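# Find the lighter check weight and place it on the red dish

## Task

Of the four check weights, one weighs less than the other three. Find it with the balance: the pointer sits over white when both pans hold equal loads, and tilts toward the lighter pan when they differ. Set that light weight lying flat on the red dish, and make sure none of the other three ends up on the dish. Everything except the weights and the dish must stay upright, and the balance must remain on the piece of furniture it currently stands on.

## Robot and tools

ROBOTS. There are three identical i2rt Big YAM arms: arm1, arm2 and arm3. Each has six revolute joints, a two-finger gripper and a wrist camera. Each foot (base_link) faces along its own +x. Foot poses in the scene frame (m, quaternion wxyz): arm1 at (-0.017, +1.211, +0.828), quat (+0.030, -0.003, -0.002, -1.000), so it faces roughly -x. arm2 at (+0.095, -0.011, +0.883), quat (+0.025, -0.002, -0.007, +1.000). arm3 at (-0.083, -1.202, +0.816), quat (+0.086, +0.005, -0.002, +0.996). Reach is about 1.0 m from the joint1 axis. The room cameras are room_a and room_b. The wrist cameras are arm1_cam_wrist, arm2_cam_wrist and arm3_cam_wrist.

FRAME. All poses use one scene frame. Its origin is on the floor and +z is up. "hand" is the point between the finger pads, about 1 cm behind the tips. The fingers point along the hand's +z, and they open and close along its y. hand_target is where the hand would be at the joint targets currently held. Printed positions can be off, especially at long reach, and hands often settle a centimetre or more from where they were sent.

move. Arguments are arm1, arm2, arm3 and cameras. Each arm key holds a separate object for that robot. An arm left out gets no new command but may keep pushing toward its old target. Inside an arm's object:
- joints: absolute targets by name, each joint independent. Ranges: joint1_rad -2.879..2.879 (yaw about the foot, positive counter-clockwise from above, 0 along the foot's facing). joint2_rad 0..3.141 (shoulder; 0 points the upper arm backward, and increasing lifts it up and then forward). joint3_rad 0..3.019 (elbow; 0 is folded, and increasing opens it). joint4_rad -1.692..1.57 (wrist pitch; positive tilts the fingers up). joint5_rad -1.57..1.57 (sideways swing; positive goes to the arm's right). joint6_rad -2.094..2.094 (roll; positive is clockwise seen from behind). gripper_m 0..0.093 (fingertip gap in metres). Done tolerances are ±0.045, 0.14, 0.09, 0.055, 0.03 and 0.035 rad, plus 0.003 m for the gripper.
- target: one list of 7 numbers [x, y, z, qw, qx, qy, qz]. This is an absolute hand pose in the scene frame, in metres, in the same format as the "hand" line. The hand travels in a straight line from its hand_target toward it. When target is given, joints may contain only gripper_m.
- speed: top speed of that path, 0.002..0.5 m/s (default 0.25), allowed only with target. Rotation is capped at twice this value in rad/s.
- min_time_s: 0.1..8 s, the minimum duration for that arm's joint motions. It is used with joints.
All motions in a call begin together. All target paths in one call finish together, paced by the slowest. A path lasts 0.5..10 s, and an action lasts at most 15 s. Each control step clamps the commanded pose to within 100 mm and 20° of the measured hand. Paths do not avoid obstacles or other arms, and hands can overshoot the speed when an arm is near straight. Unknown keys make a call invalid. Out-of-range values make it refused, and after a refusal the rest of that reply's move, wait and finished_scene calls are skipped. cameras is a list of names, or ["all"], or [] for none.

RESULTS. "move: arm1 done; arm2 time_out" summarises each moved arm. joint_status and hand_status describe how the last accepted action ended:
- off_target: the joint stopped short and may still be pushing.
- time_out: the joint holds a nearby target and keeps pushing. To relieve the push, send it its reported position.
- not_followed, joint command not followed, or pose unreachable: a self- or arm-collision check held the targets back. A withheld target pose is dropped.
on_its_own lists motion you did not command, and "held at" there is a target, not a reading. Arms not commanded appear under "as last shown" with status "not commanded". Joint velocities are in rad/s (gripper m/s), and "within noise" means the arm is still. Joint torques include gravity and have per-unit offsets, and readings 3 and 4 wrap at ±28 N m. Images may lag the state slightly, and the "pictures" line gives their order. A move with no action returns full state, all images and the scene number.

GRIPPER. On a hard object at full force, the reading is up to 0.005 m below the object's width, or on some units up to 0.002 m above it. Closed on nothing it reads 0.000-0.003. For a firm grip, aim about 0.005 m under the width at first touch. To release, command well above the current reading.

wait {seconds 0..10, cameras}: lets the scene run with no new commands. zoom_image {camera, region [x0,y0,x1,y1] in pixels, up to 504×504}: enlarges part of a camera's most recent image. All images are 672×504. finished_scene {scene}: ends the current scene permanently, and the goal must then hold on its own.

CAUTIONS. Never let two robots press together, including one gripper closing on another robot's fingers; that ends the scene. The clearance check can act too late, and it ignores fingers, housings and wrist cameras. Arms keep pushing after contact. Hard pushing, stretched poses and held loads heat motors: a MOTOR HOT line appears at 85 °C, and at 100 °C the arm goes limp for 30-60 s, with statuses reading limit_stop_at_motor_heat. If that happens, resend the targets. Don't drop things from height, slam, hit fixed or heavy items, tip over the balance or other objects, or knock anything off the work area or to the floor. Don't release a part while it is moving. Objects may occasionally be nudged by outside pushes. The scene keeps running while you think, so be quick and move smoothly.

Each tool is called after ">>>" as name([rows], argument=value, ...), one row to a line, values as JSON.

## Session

>>> move()

>>> zoom_image(camera="room_a", region=[280, 200, 360, 280])

>>> zoom_image(camera="room_b", region=[435, 205, 515, 285])

>>> zoom_image(camera="room_a", region=[500, 220, 640, 340])

>>> zoom_image(camera="room_b", region=[80, 200, 280, 340])

Scene clock: 0.00 s.
Joint torques (N m): no reading
Heat: arm1: hottest joint2_rad 35 °C; arm2: hottest joint2_rad 29 °C; arm3: hottest joint2_rad 34 °C.
Joint velocities: within noise
arm1.joint_positions: joint1_rad=+0.776 joint2_rad=+0.602 joint3_rad=+1.507 joint4_rad=-1.261 joint5_rad=+0.098 joint6_rad=+0.607 gripper_m=+0.09396
arm1.joint_status: not commanded
arm1.hand: x=-0.1701 y=+1.0660 z=+1.4453 quat_wxyz=(-0.349, -0.815, -0.066, +0.458) (m; scene frame)
arm1.hand_target: x=-0.1672 y=+1.0692 z=+1.4585 quat_wxyz=(-0.357, -0.807, -0.065, +0.467) (m; scene frame)
arm1.hand_status: not commanded
arm2.joint_positions: joint1_rad=+0.021 joint2_rad=+0.603 joint3_rad=+1.379 joint4_rad=-1.633 joint5_rad=-0.031 joint6_rad=+0.148 gripper_m=+0.09396
arm2.joint_status: not commanded
arm2.hand: x=-0.0901 y=-0.0176 z=+1.3638 quat_wxyz=(+0.028, +0.934, -0.076, -0.347) (m; scene frame)
arm2.hand_target: x=-0.0886 y=-0.0177 z=+1.3731 quat_wxyz=(+0.029, +0.930, -0.075, -0.358) (m; scene frame)
arm2.hand_status: not commanded
arm3.joint_positions: joint1_rad=+0.525 joint2_rad=+0.628 joint3_rad=+1.422 joint4_rad=-1.611 joint5_rad=-0.278 joint6_rad=-0.485 gripper_m=+0.09396
arm3.joint_status: not commanded
arm3.hand: x=-0.2389 y=-1.3139 z=+1.3216 quat_wxyz=(+0.100, +0.819, +0.423, -0.375) (m; scene frame)
arm3.hand_target: x=-0.2372 y=-1.3133 z=+1.3293 quat_wxyz=(+0.099, +0.815, +0.422, -0.384) (m; scene frame)
arm3.hand_status: not commanded
pictures: arm1_cam_wrist, arm2_cam_wrist, arm3_cam_wrist, room_a, room_b
camera_calibration:
arm1_cam_wrist: T_world_to_cam=[[-0.426578, 0.750242, -0.505142, -0.142259], [0.876534, 0.205232, -0.435395, 0.562627], [-0.22298, -0.628504, -0.74516, 1.8366], [0, 0, 0, 1]] pos_world=[-0.144322, 1.14557, 1.54166]
arm2_cam_wrist: T_world_to_cam=[[0.114776, 0.987548, -0.107587, 0.175562], [0.988832, -0.123942, -0.0827592, 0.205023], [-0.0950631, -0.0968864, -0.990745, 1.46502], [0, 0, 0, 1]] pos_world=[-0.0836141, -0.00602373, 1.48732]
arm3_cam_wrist: T_world_to_cam=[[-0.763962, 0.629021, 0.143855, 0.455582], [0.608574, 0.776494, -0.163383, 1.38403], [-0.214474, -0.0372722, -0.976018, 1.31615], [0, 0, 0, 1]] pos_world=[-0.211956, -1.3122, 1.44517]

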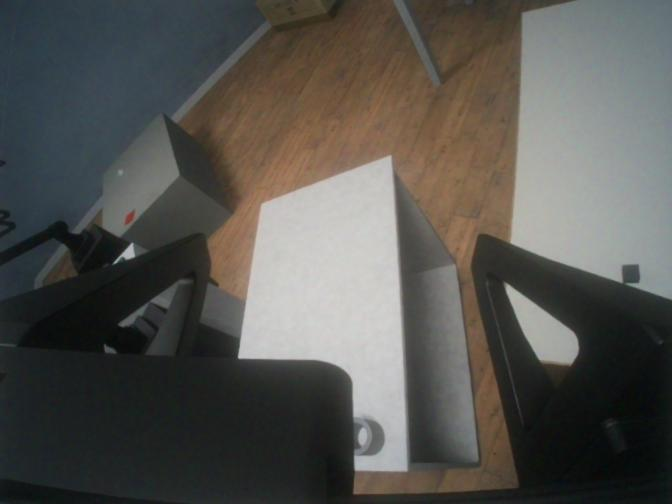

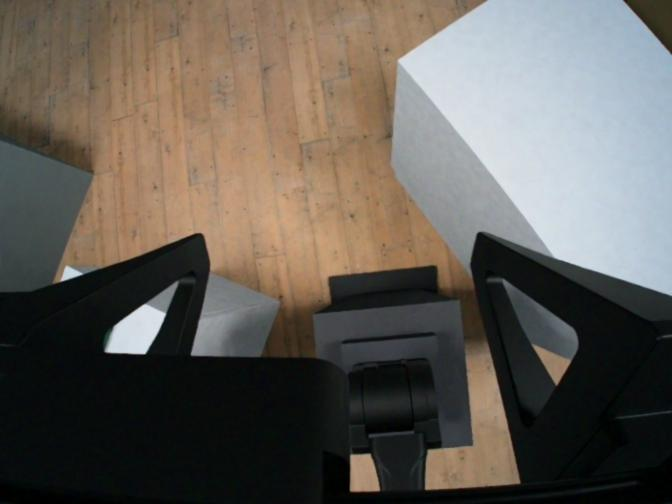

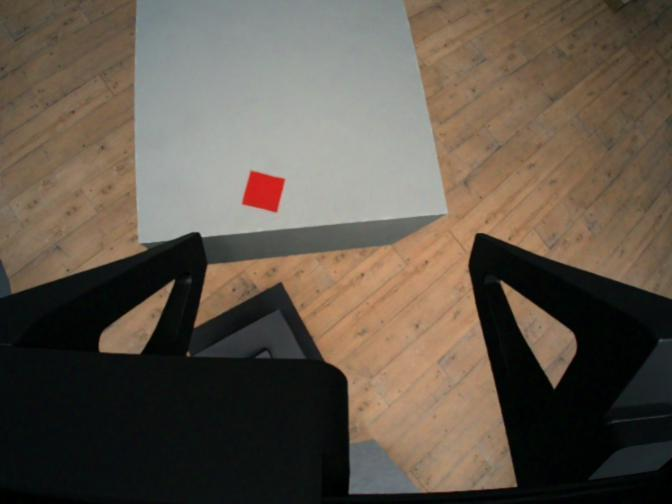

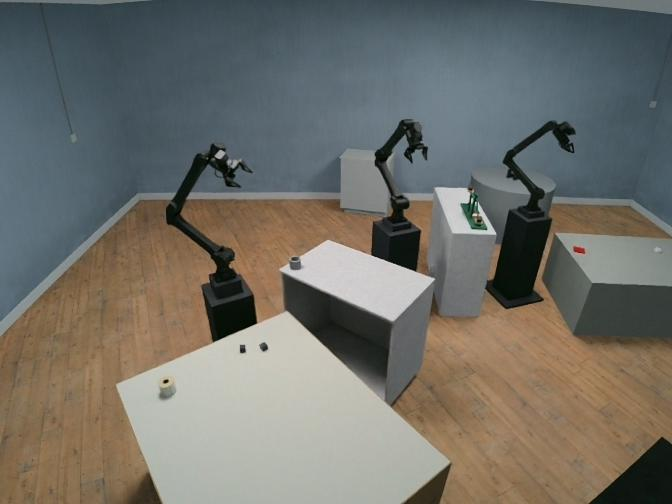

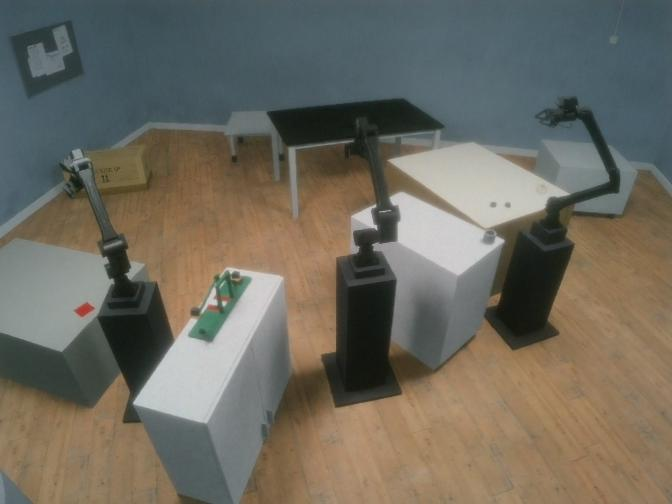

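Scaled by 6.300 from the camera's 672x504 image, which has a finer 960x720 frame.

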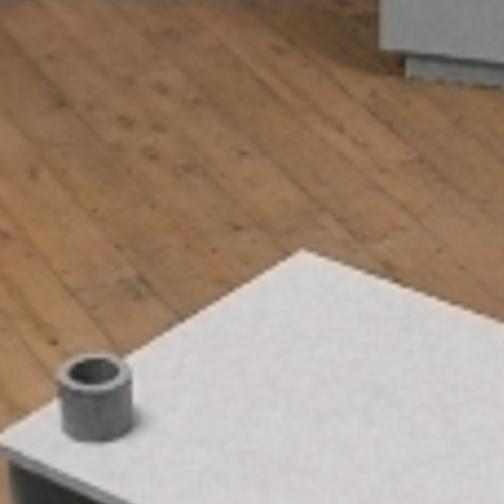

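Scaled by 6.300 from the camera's 672x504 image, which has a finer 960x720 frame.

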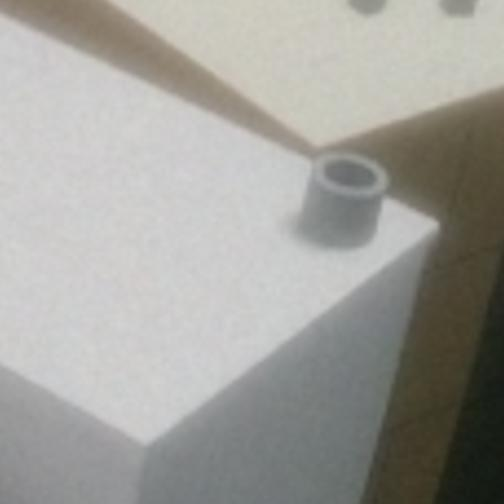

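Scaled by 3.600 from the camera's 672x504 image, which has a finer 960x720 frame.

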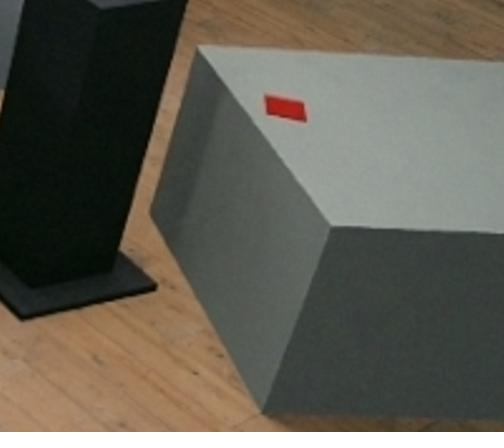

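Scaled by 2.520 from the camera's 672x504 image, which has a finer 960x720 frame.

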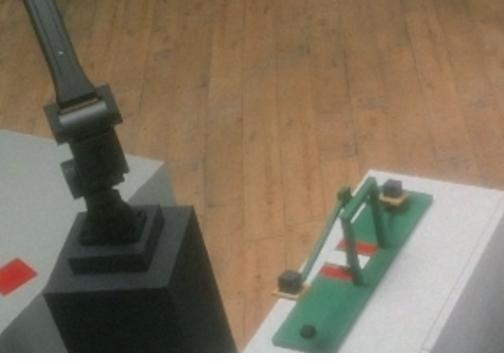

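>>> zoom_image(camera="room_a", region=[440, 170, 510, 240])

>>> zoom_image(camera="room_b", region=[180, 260, 260, 340])

>>> zoom_image(camera="room_b", region=[40, 270, 140, 370])

Scaled by 7.200 from the camera's 672x504 image, which has a finer 960x720 frame.

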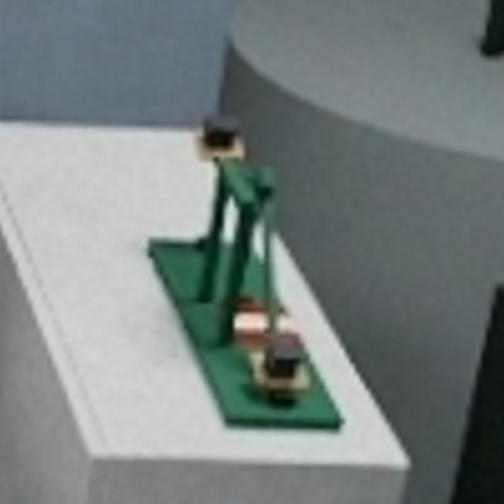

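Scaled by 6.300 from the camera's 672x504 image, which has a finer 960x720 frame.

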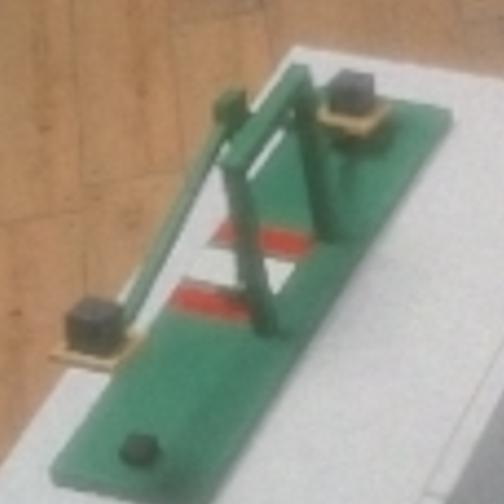

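Scaled by 5.040 from the camera's 672x504 image, which has a finer 960x720 frame.

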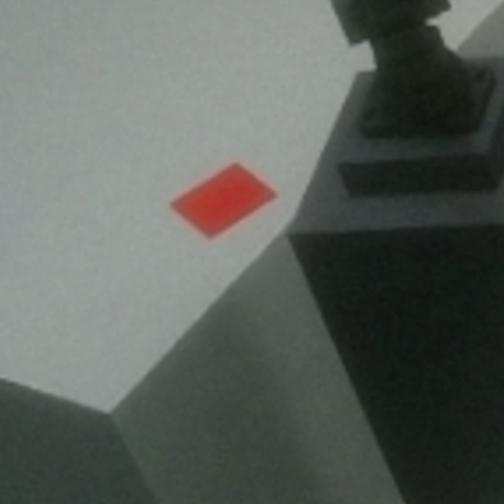

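>>> move(arm3={"joints": {"joint1_rad": -2.17, "joint2_rad": 0.9, "joint3_rad": 1.5, "joint4_rad": -1.45, "joint5_rad": 0, "joint6_rad": 0}, "min_time_s": 2.5}, cameras=["arm3_cam_wrist", "room_b"])

>>> zoom_image(camera="arm3_cam_wrist", region=[180, 0, 500, 240])

Scene clock: 4.77 s.
Joint torques (N m): arm1=[-0.03 2.67 9.94 2.13 0.1 -0.16] | arm2=[1.44 2.26 10.71 1.78 -0.04 0.09] | arm3=[-1.73 -2.84 11.28 2.14 0.13 0.08]
Heat: arm1: hottest joint2_rad 35 °C; arm2: hottest joint2_rad 29 °C; arm3: hottest joint2_rad 34 °C.
move: arm3 done
Joint velocities: within noise
arm1, arm2: as last shown
arm3.joint_positions: joint1_rad=-2.163 joint2_rad=+0.889 joint3_rad=+1.453 joint4_rad=-1.463 joint5_rad=-0.003 joint6_rad=-0.009 gripper_m=+0.09397
arm3.joint_status: all done
arm3.hand: x=+0.1375 y=-0.9782 z=+1.2932 quat_wxyz=(-0.300, +0.374, -0.867, -0.134) (m; scene frame)
arm3.hand_target: x=+0.1437 y=-0.9761 z=+1.3141 quat_wxyz=(-0.322, +0.363, -0.863, -0.141) (m; scene frame)
arm3.hand_status: not commanded
pictures: arm3_cam_wrist, room_b
camera_calibration:
arm3_cam_wrist: T_world_to_cam=[[0.722622, -0.691084, -0.0148581, -0.754474], [-0.690833, -0.721287, -0.0499486, -0.543475], [0.0238017, 0.0463585, -0.998641, 1.46], [0, 0, 0, 1]] pos_world=[0.134998, -0.981089, 1.41966]

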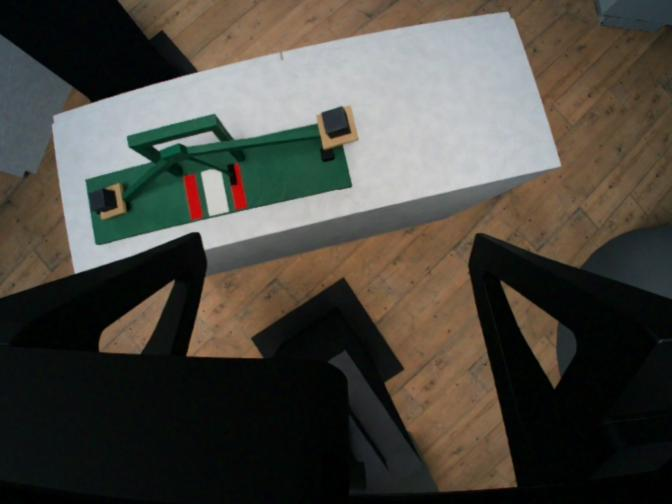

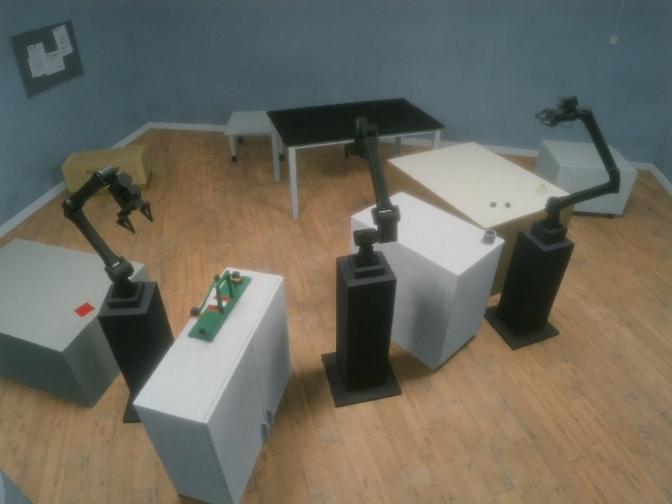

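Scaled by 1.575 from the camera's 672x504 image, which has a finer 960x720 frame.

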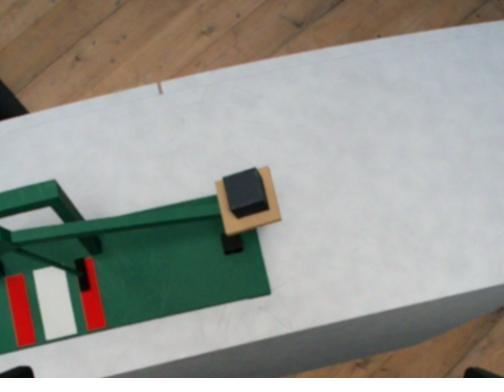

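>>> move(arm3={"target": [0.246, -0.838, 1.005, 0.2135, -0.5, 0.839, 0.0087], "speed": 0.3}, cameras=["arm3_cam_wrist", "room_b"])

>>> zoom_image(camera="arm3_cam_wrist", region=[260, 20, 420, 180])

Scene clock: 7.80 s.
Joint torques (N m): arm1=[-0.03 3.02 10.11 2.18 0.1 -0.14] | arm2=[1.44 2.32 10.74 1.8 -0.03 0.1] | arm3=[-0.5 -11.28 9.55 1.7 0.21 -0.11]
Heat: arm1: hottest joint2_rad 35 °C; arm2: hottest joint2_rad 29 °C; arm3: hottest joint2_rad 34 °C.
move: arm3 done
Joint velocities: within noise
arm1, arm2: as last shown
arm3.joint_positions: joint1_rad=-2.088 joint2_rad=+1.380 joint3_rad=+1.113 joint4_rad=-0.904 joint5_rad=+0.135 joint6_rad=-0.208 gripper_m=+0.09398
arm3.joint_status: not commanded
arm3.hand: x=+0.2426 y=-0.8463 z=+1.0026 quat_wxyz=(-0.206, +0.495, -0.844, -0.008) (m; scene frame)
arm3.hand_target: x=+0.2458 y=-0.8380 z=+1.0051 quat_wxyz=(-0.214, +0.500, -0.839, -0.009) (m; scene frame)
arm3.hand_status: done (0.009 m and 1.2 deg from the pose sent, 0.338 m and 22.9 deg at the start)
pictures: arm3_cam_wrist, room_b
camera_calibration:
arm3_cam_wrist: T_world_to_cam=[[0.83415, -0.519228, 0.186003, -0.826493], [-0.551012, -0.799263, 0.239927, -0.780745], [0.0240881, -0.302625, -0.952805, 0.819916], [0, 0, 0, 1]] pos_world=[0.239469, -0.805032, 1.12227]

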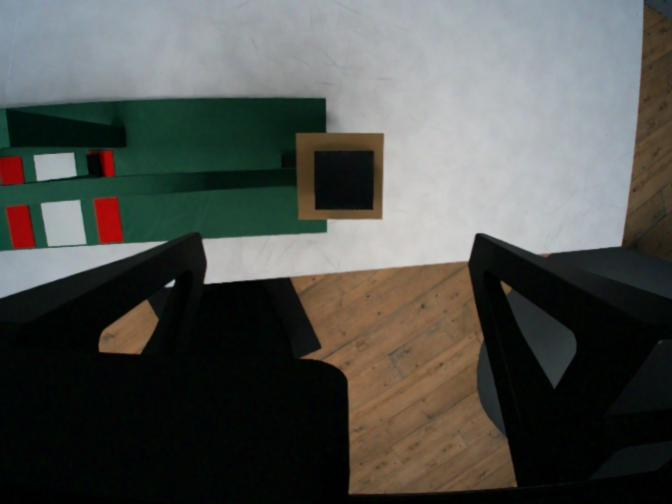

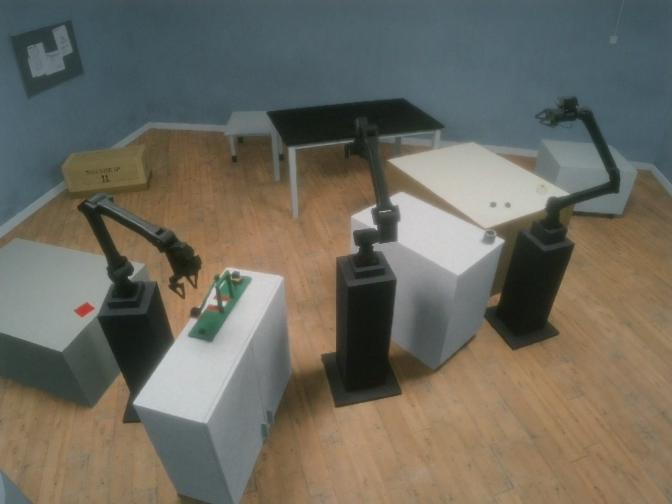

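Scaled by 3.150 from the camera's 672x504 image, which has a finer 960x720 frame.

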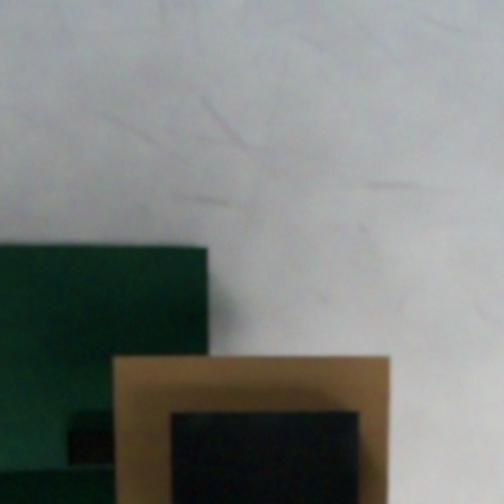

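>>> move(arm3={"target": [0.266, -0.831, 0.951, 0.2200, -0.5, 0.837, 0.0087], "speed": 0.12}, cameras=["arm3_cam_wrist", "room_b"])

>>> zoom_image(camera="room_b", region=[160, 270, 220, 330])

Scene clock: 9.57 s.
Joint torques (N m): arm1=[-0.44 2.96 10.03 2.09 0.1 -0.14] | arm2=[1.26 2.26 10.76 1.76 -0.02 0.08] | arm3=[-1.61 -11.69 8.21 1.77 -0.03 -0.11]
Heat: arm1: hottest joint2_rad 35 °C; arm2: hottest joint3_rad 30 °C; arm3: hottest joint2_rad 34 °C.
move: arm3 done
Joint velocities: within noise
arm1, arm2: as last shown
arm3.joint_positions: joint1_rad=-2.100 joint2_rad=+1.461 joint3_rad=+1.066 joint4_rad=-0.738 joint5_rad=+0.134 joint6_rad=-0.235 gripper_m=+0.09398
arm3.joint_status: not commanded
arm3.hand: x=+0.2618 y=-0.8317 z=+0.9595 quat_wxyz=(-0.224, +0.498, -0.838, -0.010) (m; scene frame)
arm3.hand_target: x=+0.2658 y=-0.8312 z=+0.9511 quat_wxyz=(-0.220, +0.500, -0.837, -0.009) (m; scene frame)
arm3.hand_status: done (0.010 m and 0.5 deg from the pose sent, 0.059 m and 1.9 deg at the start)
pictures: arm3_cam_wrist, room_b
camera_calibration:
arm3_cam_wrist: T_world_to_cam=[[0.834795, -0.512595, 0.200908, -0.835903], [-0.547627, -0.81071, 0.207011, -0.727024], [0.0567651, -0.282835, -0.957487, 0.795182], [0, 0, 0, 1]] pos_world=[0.254531, -0.79298, 1.07982]

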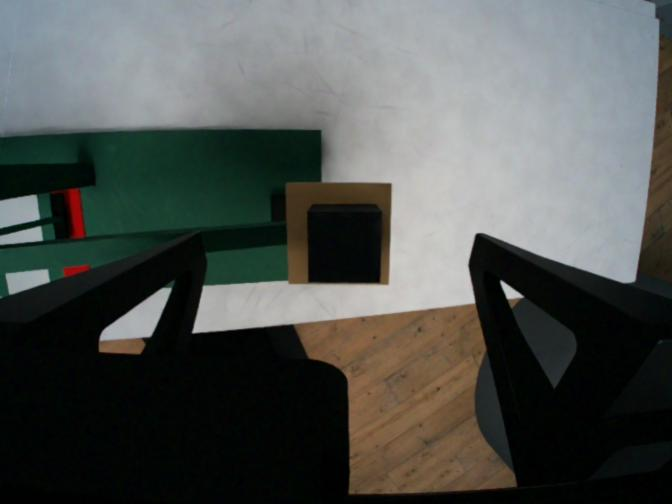

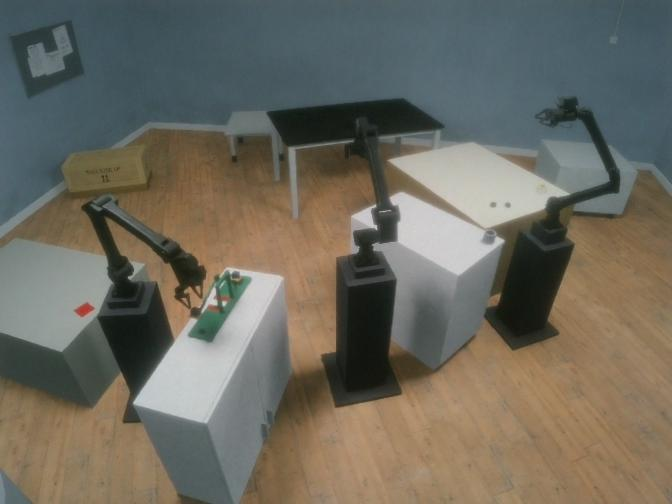

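Scaled by 8.400 from the camera's 672x504 image, which has a finer 960x720 frame.

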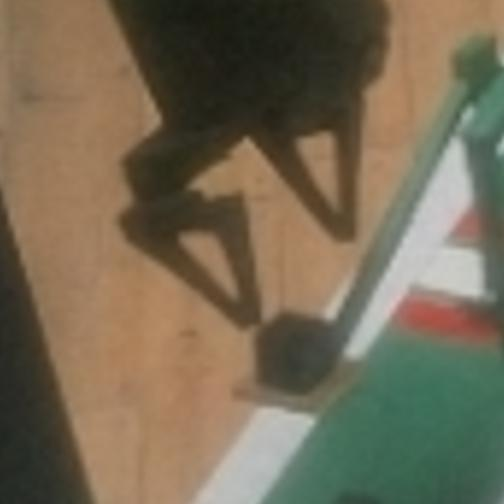

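>>> move(arm3={"target": [0.2715, -0.8345, 0.919, 0.2200, -0.5, 0.837, 0.0087], "speed": 0.08})

>>> move(arm3={"joints": {"gripper_m": 0.045}}, cameras=["arm3_cam_wrist", "room_b"])

>>> zoom_image(camera="room_b", region=[160, 270, 220, 330])

Scene clock: 11.07 s.
Joint torques (N m): arm1=[-0.44 2.55 9.99 2.04 0.09 -0.15] | arm2=[1.26 2.26 10.76 1.78 -0.04 0.08] | arm3=[-1.61 -11.58 7.75 1.78 -0.04 -0.11]
Heat: arm1: hottest joint2_rad 35 °C; arm2: hottest joint3_rad 30 °C; arm3: hottest joint2_rad 34 °C.
move: arm3 off_target
Joint velocities: within noise
arm1, arm2: as last shown
arm3.joint_positions: joint1_rad=-2.115 joint2_rad=+1.497 joint3_rad=+1.022 joint4_rad=-0.648 joint5_rad=+0.127 joint6_rad=-0.249 gripper_m=+0.09398
arm3.joint_status: not commanded
arm3.hand: x=+0.2685 y=-0.8336 z=+0.9312 quat_wxyz=(-0.228, +0.498, -0.837, -0.011) (m; scene frame)
arm3.hand_target: x=+0.2712 y=-0.8348 z=+0.9192 quat_wxyz=(-0.220, +0.500, -0.837, -0.009) (m; scene frame)
arm3.hand_status: off_target (0.013 m and 1.0 deg from the pose sent, 0.042 m and 0.5 deg at the start)
pictures: none

Scene clock: 11.77 s.
Joint torques (N m): arm1=[-0.03 2.9 9.88 2.13 0.1 -0.15] | arm2=[1.61 2.2 10.73 1.74 -0.02 0.08] | arm3=[-1.49 -11.63 7.75 1.77 -0.03 -0.11]
Heat: arm1: hottest joint2_rad 35 °C; arm2: hottest joint3_rad 30 °C; arm3: hottest joint2_rad 34 °C.
move: arm3 done
Joint velocities: within noise
arm1, arm2: as last shown
arm3.joint_positions: joint1_rad=-2.115 joint2_rad=+1.497 joint3_rad=+1.022 joint4_rad=-0.648 joint5_rad=+0.127 joint6_rad=-0.250 gripper_m=+0.04520
arm3.joint_status: all done
arm3.hand: x=+0.2685 y=-0.8336 z=+0.9312 quat_wxyz=(-0.228, +0.498, -0.837, -0.011) (m; scene frame)
arm3.hand_target: x=+0.2712 y=-0.8348 z=+0.9192 quat_wxyz=(-0.220, +0.500, -0.837, -0.009) (m; scene frame)
arm3.hand_status: not commanded
pictures: arm3_cam_wrist, room_b
camera_calibration:
arm3_cam_wrist: T_world_to_cam=[[0.834146, -0.513023, 0.202504, -0.838445], [-0.54804, -0.81228, 0.199635, -0.713422], [0.0620721, -0.277505, -0.958717, 0.771338], [0, 0, 0, 1]] pos_world=[0.260523, -0.795589, 1.05171]

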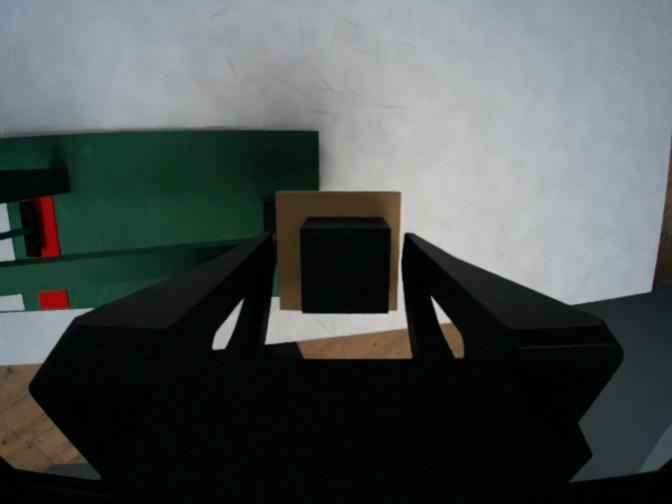

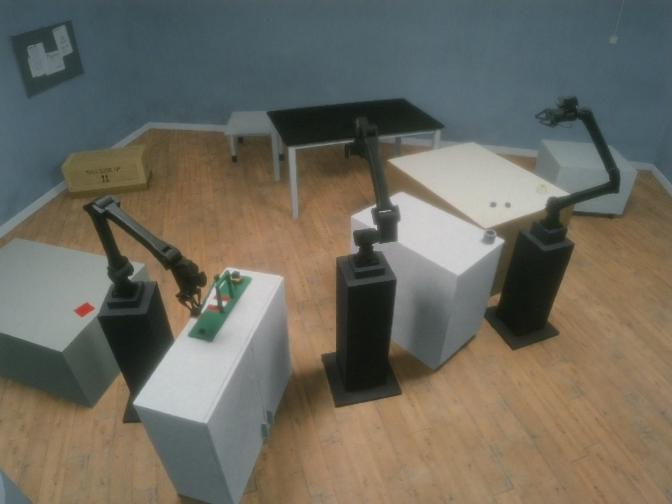

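Scaled by 8.400 from the camera's 672x504 image, which has a finer 960x720 frame.

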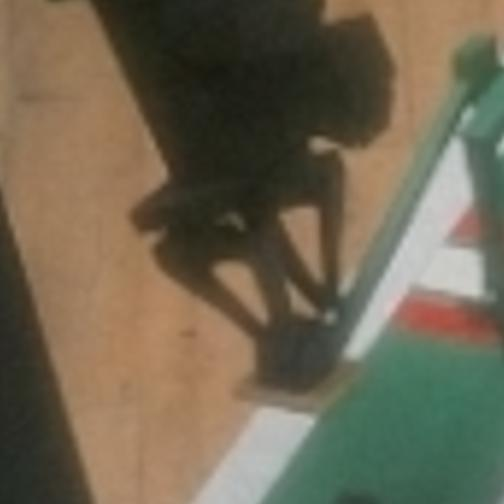

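>>> move(arm3={"target": [0.2695, -0.8385, 0.910, 0.2150, -0.5, 0.8385, 0.0087], "speed": 0.05}, cameras=["arm3_cam_wrist", "room_b"])

>>> zoom_image(camera="room_b", region=[160, 270, 220, 330])

Scene clock: 13.07 s.
Joint torques (N m): arm1=[-0.44 3.25 9.8 2.19 0.07 -0.17] | arm2=[1.67 2.37 10.7 1.83 -0.03 0.08] | arm3=[-1.61 -11.28 7.46 1.74 -0.03 -0.12]
Heat: arm1: hottest joint2_rad 35 °C; arm2: hottest joint3_rad 30 °C; arm3: hottest joint2_rad 34 °C.
move: arm3 off_target
Joint velocities: within noise
arm1, arm2: as last shown
arm3.joint_positions: joint1_rad=-2.118 joint2_rad=+1.499 joint3_rad=+1.008 joint4_rad=-0.635 joint5_rad=+0.123 joint6_rad=-0.250 gripper_m=+0.04510
arm3.joint_status: not commanded
arm3.hand: x=+0.2671 y=-0.8361 z=+0.9257 quat_wxyz=(-0.226, +0.497, -0.837, -0.013) (m; scene frame)
arm3.hand_target: x=+0.2691 y=-0.8387 z=+0.9104 quat_wxyz=(-0.215, +0.500, -0.839, -0.009) (m; scene frame)
arm3.hand_status: off_target (0.016 m and 1.4 deg from the pose sent, 0.022 m and 1.5 deg at the start)
pictures: arm3_cam_wrist, room_b
camera_calibration:
arm3_cam_wrist: T_world_to_cam=[[0.834575, -0.513899, 0.198474, -0.834598], [-0.547867, -0.811966, 0.201377, -0.716488], [0.0576669, -0.276801, -0.959195, 0.767605], [0, 0, 0, 1]] pos_world=[0.259729, -0.798189, 1.04621]

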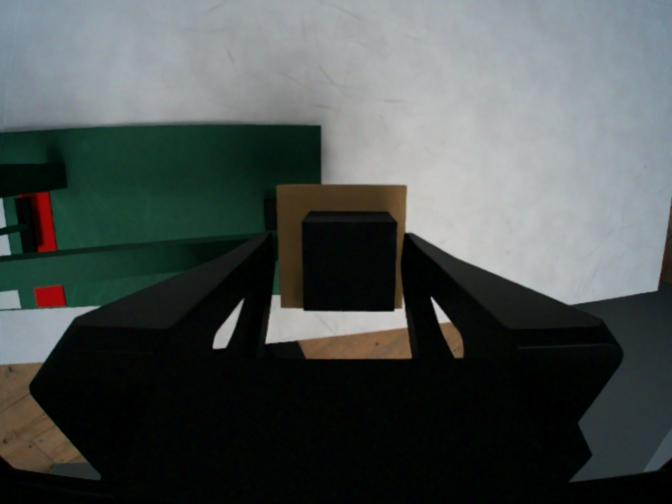

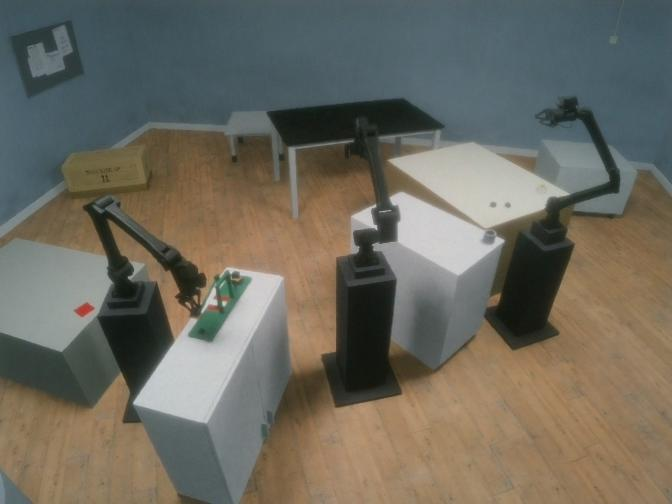

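Scaled by 8.400 from the camera's 672x504 image, which has a finer 960x720 frame.

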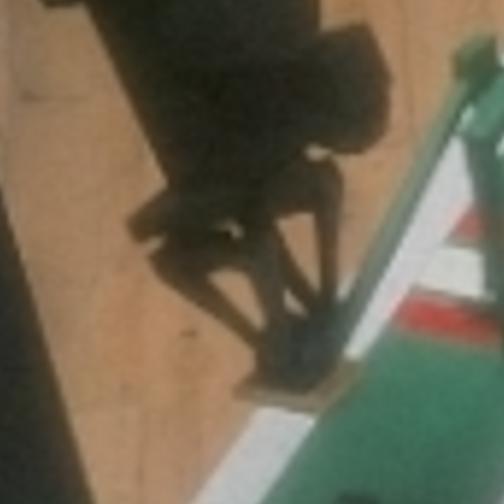

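>>> move(arm3={"target": [0.2735, -0.8425, 0.907, 0.2150, -0.5, 0.8385, 0.0087], "speed": 0.05})

>>> move(arm3={"joints": {"gripper_m": 0.022}}, cameras=["arm3_cam_wrist"])

Scene clock: 14.27 s.
Joint torques (N m): arm1=[-0.79 2.84 9.85 2.06 0.11 -0.16] | arm2=[1.55 2.2 10.77 1.78 -0.03 0.07] | arm3=[-1.55 -11.34 7.46 1.72 -0.03 -0.13]
Heat: arm1: hottest joint2_rad 35 °C; arm2: hottest joint3_rad 31 °C; arm3: hottest joint2_rad 34 °C.
move: arm3 off_target
Joint velocities: within noise
arm1, arm2: as last shown
arm3.joint_positions: joint1_rad=-2.132 joint2_rad=+1.502 joint3_rad=+1.003 joint4_rad=-0.625 joint5_rad=+0.118 joint6_rad=-0.262 gripper_m=+0.04510
arm3.joint_status: not commanded
arm3.hand: x=+0.2715 y=-0.8404 z=+0.9224 quat_wxyz=(-0.226, +0.497, -0.838, -0.012) (m; scene frame)
arm3.hand_target: x=+0.2731 y=-0.8428 z=+0.9073 quat_wxyz=(-0.215, +0.500, -0.839, -0.009) (m; scene frame)
arm3.hand_status: off_target (0.016 m and 1.3 deg from the pose sent, 0.021 m and 1.4 deg at the start)
pictures: none

Scene clock: 14.80 s.
Joint torques (N m): arm1=[-0.5 2.32 9.85 2.15 0.11 -0.16] | arm2=[1.55 2.32 10.76 1.68 -0.05 0.09] | arm3=[-1.55 -11.34 7.46 1.76 0.06 -0.11]
Heat: arm1: hottest joint2_rad 35 °C; arm2: hottest joint3_rad 31 °C; arm3: hottest joint2_rad 34 °C.
move: arm3 off_target
Joint velocities: within noise
arm1.joint_positions: joint1_rad=+0.776 joint2_rad=+0.602 joint3_rad=+1.507 joint4_rad=-1.261 joint5_rad=+0.098 joint6_rad=+0.607 gripper_m=+0.09396
arm1.joint_status: not commanded
arm1.hand: x=-0.1701 y=+1.0660 z=+1.4453 quat_wxyz=(-0.349, -0.815, -0.066, +0.458) (m; scene frame)
arm1.hand_target: x=-0.1672 y=+1.0692 z=+1.4585 quat_wxyz=(-0.357, -0.807, -0.065, +0.467) (m; scene frame)
arm1.hand_status: not commanded
arm2.joint_positions: joint1_rad=+0.021 joint2_rad=+0.603 joint3_rad=+1.379 joint4_rad=-1.633 joint5_rad=-0.031 joint6_rad=+0.148 gripper_m=+0.09396
arm2.joint_status: not commanded
arm2.hand: x=-0.0901 y=-0.0176 z=+1.3638 quat_wxyz=(+0.028, +0.934, -0.076, -0.347) (m; scene frame)
arm2.hand_target: x=-0.0886 y=-0.0177 z=+1.3731 quat_wxyz=(+0.029, +0.930, -0.075, -0.358) (m; scene frame)
arm2.hand_status: not commanded
arm3.joint_positions: joint1_rad=-2.132 joint2_rad=+1.502 joint3_rad=+1.003 joint4_rad=-0.625 joint5_rad=+0.115 joint6_rad=-0.263 gripper_m=+0.02971
arm3.joint_status: gripper_m off_target (ended at +0.02974, target +0.02200)
arm3.hand: x=+0.2712 y=-0.8401 z=+0.9223 quat_wxyz=(-0.225, +0.498, -0.837, -0.013) (m; scene frame)
arm3.hand_target: x=+0.2731 y=-0.8428 z=+0.9073 quat_wxyz=(-0.215, +0.500, -0.839, -0.009) (m; scene frame)
arm3.hand_status: not commanded
pictures: arm3_cam_wrist
camera_calibration:
arm3_cam_wrist: T_world_to_cam=[[0.835265, -0.513511, 0.196568, -0.837443], [-0.546983, -0.812447, 0.201839, -0.717954], [0.0560547, -0.276109, -0.95949, 0.764353], [0, 0, 0, 1]] pos_world=[0.263933, -0.802291, 1.04291]

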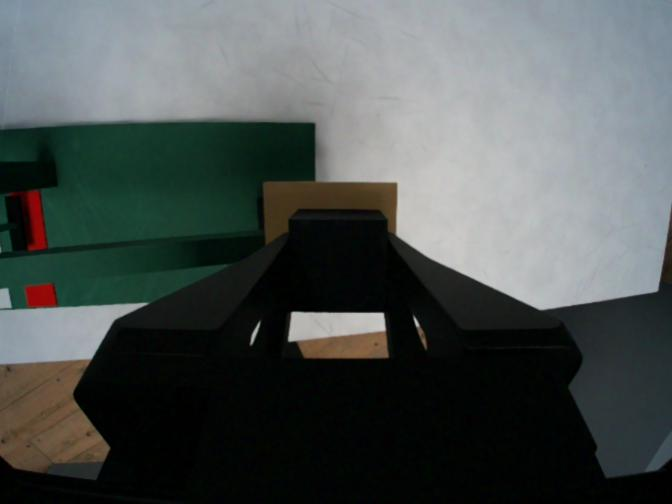

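>>> move(arm3={"target": [0.262, -0.855, 1.13, 0.2150, -0.5, 0.8385, 0.0087], "speed": 0.25}, cameras=["arm3_cam_wrist", "room_b"])

>>> zoom_image(camera="room_b", region=[160, 250, 240, 330])

Scene clock: 17.27 s.
Joint torques (N m): arm1=[-0.38 3.02 9.92 2.14 0.09 -0.13] | arm2=[1.67 2.32 10.77 1.7 -0.03 0.08] | arm3=[-1.08 -11.99 12.82 0.98 0.16 -0.06]
Heat: arm1: hottest joint3_rad 36 °C; arm2: hottest joint3_rad 31 °C; arm3: hottest joint2_rad 35 °C.
move: arm3 off_target
Joint velocities: within noise
arm1, arm2: as last shown
arm3.joint_positions: joint1_rad=-2.132 joint2_rad=+1.346 joint3_rad=+1.357 joint4_rad=-1.206 joint5_rad=+0.115 joint6_rad=-0.263 gripper_m=+0.02971
arm3.joint_status: not commanded
arm3.hand: x=+0.2533 y=-0.8629 z=+1.1043 quat_wxyz=(-0.192, +0.503, -0.842, -0.003) (m; scene frame)
arm3.hand_target: x=+0.2611 y=-0.8559 z=+1.1299 quat_wxyz=(-0.215, +0.500, -0.839, -0.009) (m; scene frame)
arm3.hand_status: off_target (0.028 m and 2.7 deg from the pose sent, 0.208 m and 1.3 deg at the start)
pictures: arm3_cam_wrist, room_b
camera_calibration:
arm3_cam_wrist: T_world_to_cam=[[0.844765, -0.50262, 0.1837, -0.848783], [-0.535015, -0.800607, 0.269792, -0.85073], [0.0114689, -0.326193, -0.945234, 0.885993], [0, 0, 0, 1]] pos_world=[0.251707, -0.81871, 1.22291]

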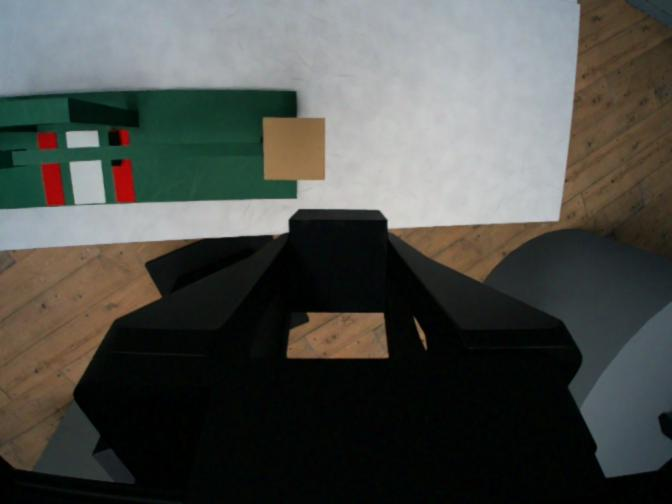

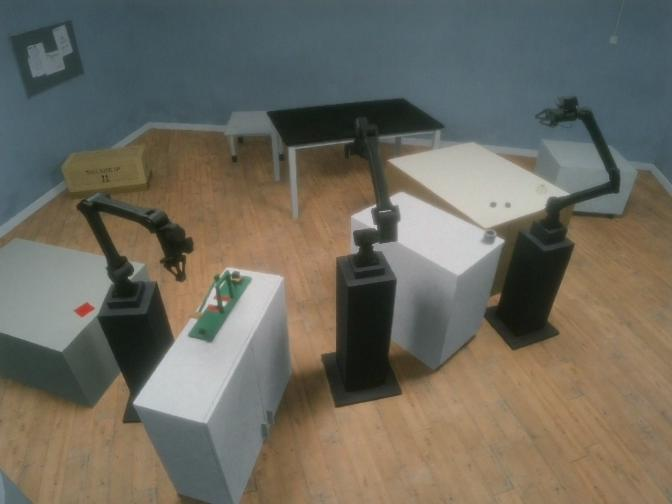

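Scaled by 6.300 from the camera's 672x504 image, which has a finer 960x720 frame.

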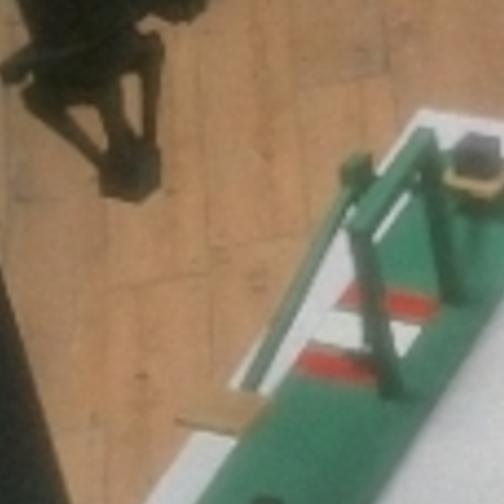

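>>> move(arm3={"joints": {"joint1_rad": 1.08, "joint2_rad": 0.95, "joint3_rad": 1.4, "joint4_rad": -1.35, "joint5_rad": 0, "joint6_rad": 0}, "min_time_s": 3.5}, cameras=["arm3_cam_wrist", "room_a", "room_b"])

Scene clock: 21.50 s.
Joint torques (N m): arm1=[-0.62 3.02 9.95 2.09 0.1 -0.11] | arm2=[1.61 2.43 10.77 1.76 -0.02 0.07] | arm3=[-0.62 -6.42 11.59 1.33 -0.02 0.04]
Heat: arm1: hottest joint3_rad 36 °C; arm2: hottest joint3_rad 32 °C; arm3: hottest joint2_rad 35 °C.
move: arm3 done
Joint velocities: within noise
arm1, arm2: as last shown
arm3.joint_positions: joint1_rad=+1.073 joint2_rad=+0.962 joint3_rad=+1.357 joint4_rad=-1.344 joint5_rad=+0.002 joint6_rad=-0.009 gripper_m=+0.02973
arm3.joint_status: all done
arm3.hand: x=-0.3022 y=-1.4841 z=+1.2419 quat_wxyz=(+0.127, +0.855, +0.419, -0.279) (m; scene frame)
arm3.hand_target: x=-0.2978 y=-1.4837 z=+1.2666 quat_wxyz=(+0.140, +0.848, +0.415, -0.299) (m; scene frame)
arm3.hand_status: not commanded
pictures: arm3_cam_wrist, room_a, room_b
camera_calibration:
arm3_cam_wrist: T_world_to_cam=[[-0.782152, 0.623012, 0.00972413, 0.677932], [0.623021, 0.782201, -0.00240717, 1.35459], [-0.00910592, 0.00417556, -0.99995, 1.37183], [0, 0, 0, 1]] pos_world=[-0.301199, -1.48765, 1.36843]

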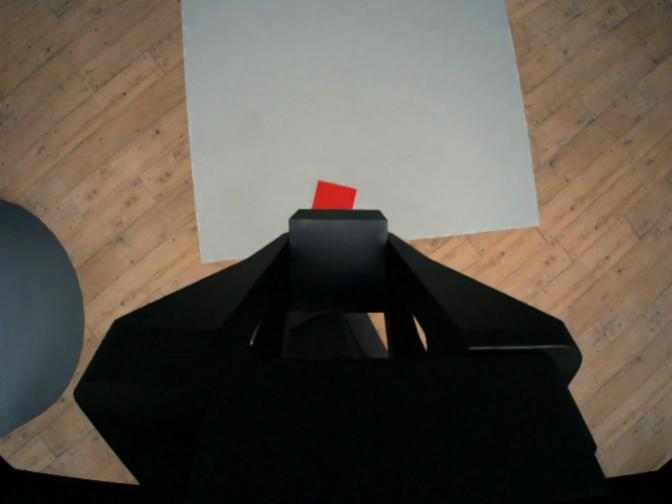

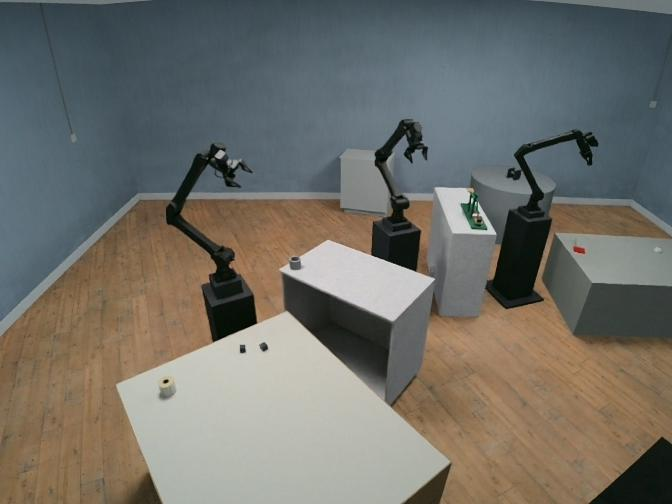

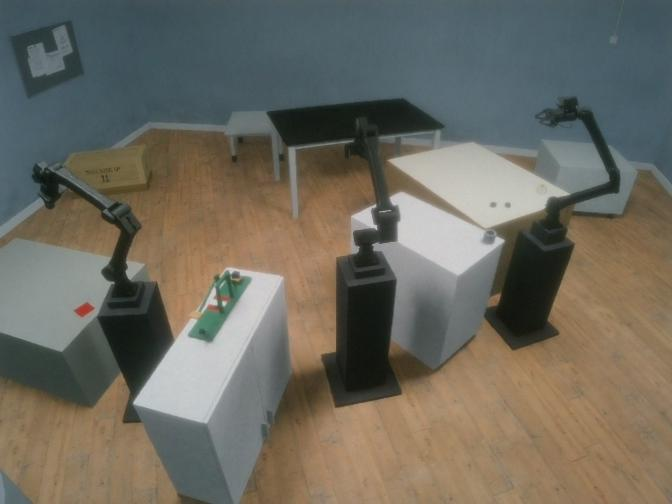

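>>> move(arm3={"target": [-0.380, -1.596, 0.665, 0.094, 0.8794, 0.4242, -0.1949], "speed": 0.35}, cameras=["arm3_cam_wrist", "room_a", "room_b"])

>>> zoom_image(camera="room_b", region=[40, 250, 140, 350])

>>> zoom_image(camera="room_a", region=[540, 200, 620, 280])

Scene clock: 24.93 s.
Joint torques (N m): arm1=[-0.21 3.31 9.95 2.11 0.11 -0.16] | arm2=[1.38 2.2 10.74 1.77 -0.02 0.08] | arm3=[-0.73 -14.1 5.35 1.76 0.14 0.04]
Heat: arm1: hottest joint3_rad 37 °C; arm2: hottest joint3_rad 33 °C; arm3: hottest joint2_rad 35 °C.
move: arm3 off_target
Joint velocities: within noise
arm1, arm2: as last shown
arm3.joint_positions: joint1_rad=+1.095 joint2_rad=+2.037 joint3_rad=+0.810 joint4_rad=+0.077 joint5_rad=+0.002 joint6_rad=+0.025 gripper_m=+0.02973
arm3.joint_status: not commanded
arm3.hand: x=-0.3761 y=-1.5853 z=+0.6688 quat_wxyz=(+0.090, +0.880, +0.425, -0.189) (m; scene frame)
arm3.hand_target: x=-0.3798 y=-1.5956 z=+0.6652 quat_wxyz=(+0.094, +0.879, +0.424, -0.195) (m; scene frame)
arm3.hand_status: off_target (0.012 m and 0.8 deg from the pose sent, 0.593 m and 10.7 deg at the start)
pictures: arm3_cam_wrist, room_a, room_b
camera_calibration:
arm3_cam_wrist: T_world_to_cam=[[-0.777044, 0.629436, -0.00359019, 0.709758], [0.616547, 0.762256, 0.197067, 1.31094], [0.126777, 0.150916, -0.980384, 1.0692], [0, 0, 0, 1]] pos_world=[-0.392293, -1.60738, 0.792433]

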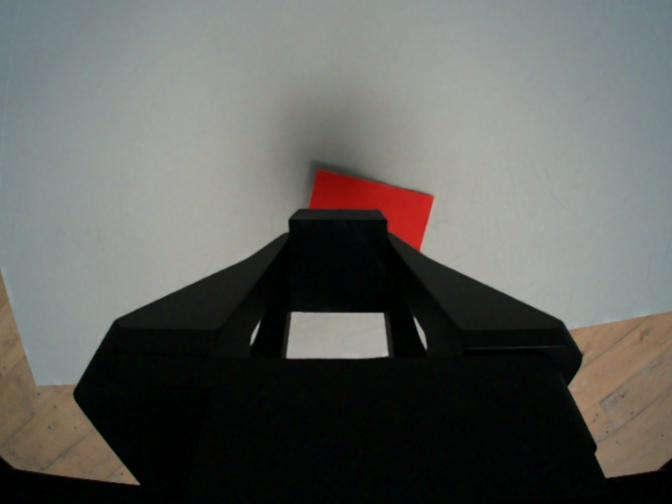

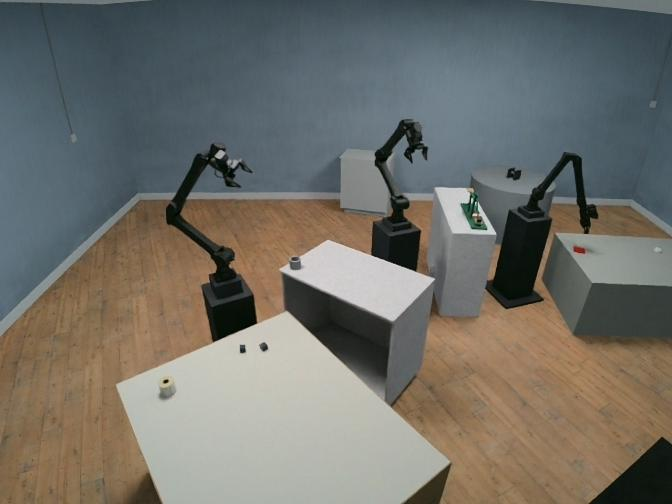

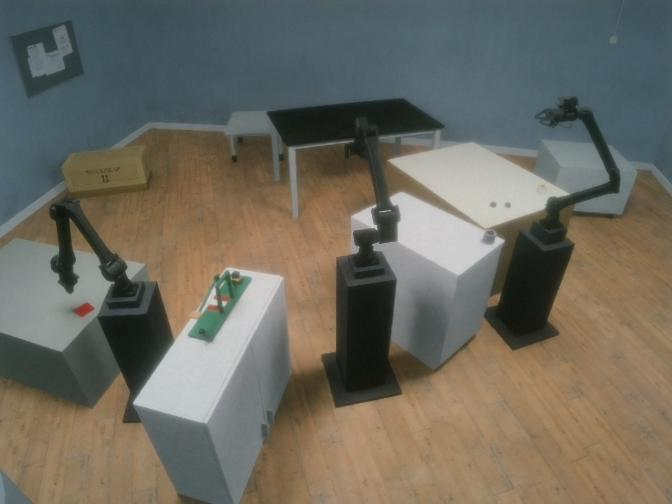

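Scaled by 5.040 from the camera's 672x504 image, which has a finer 960x720 frame.

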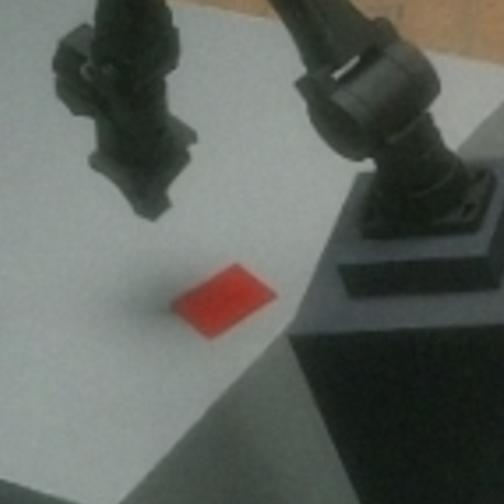

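Scaled by 6.300 from the camera's 672x504 image, which has a finer 960x720 frame.

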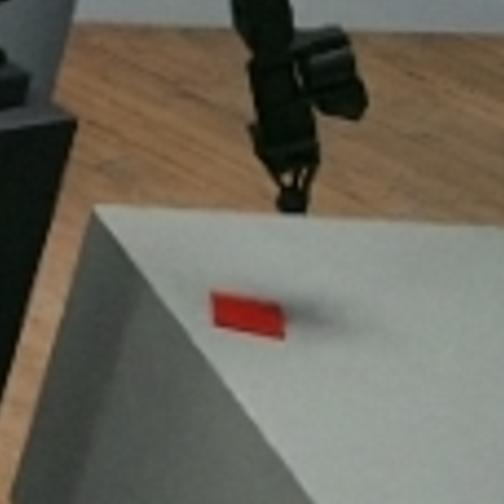

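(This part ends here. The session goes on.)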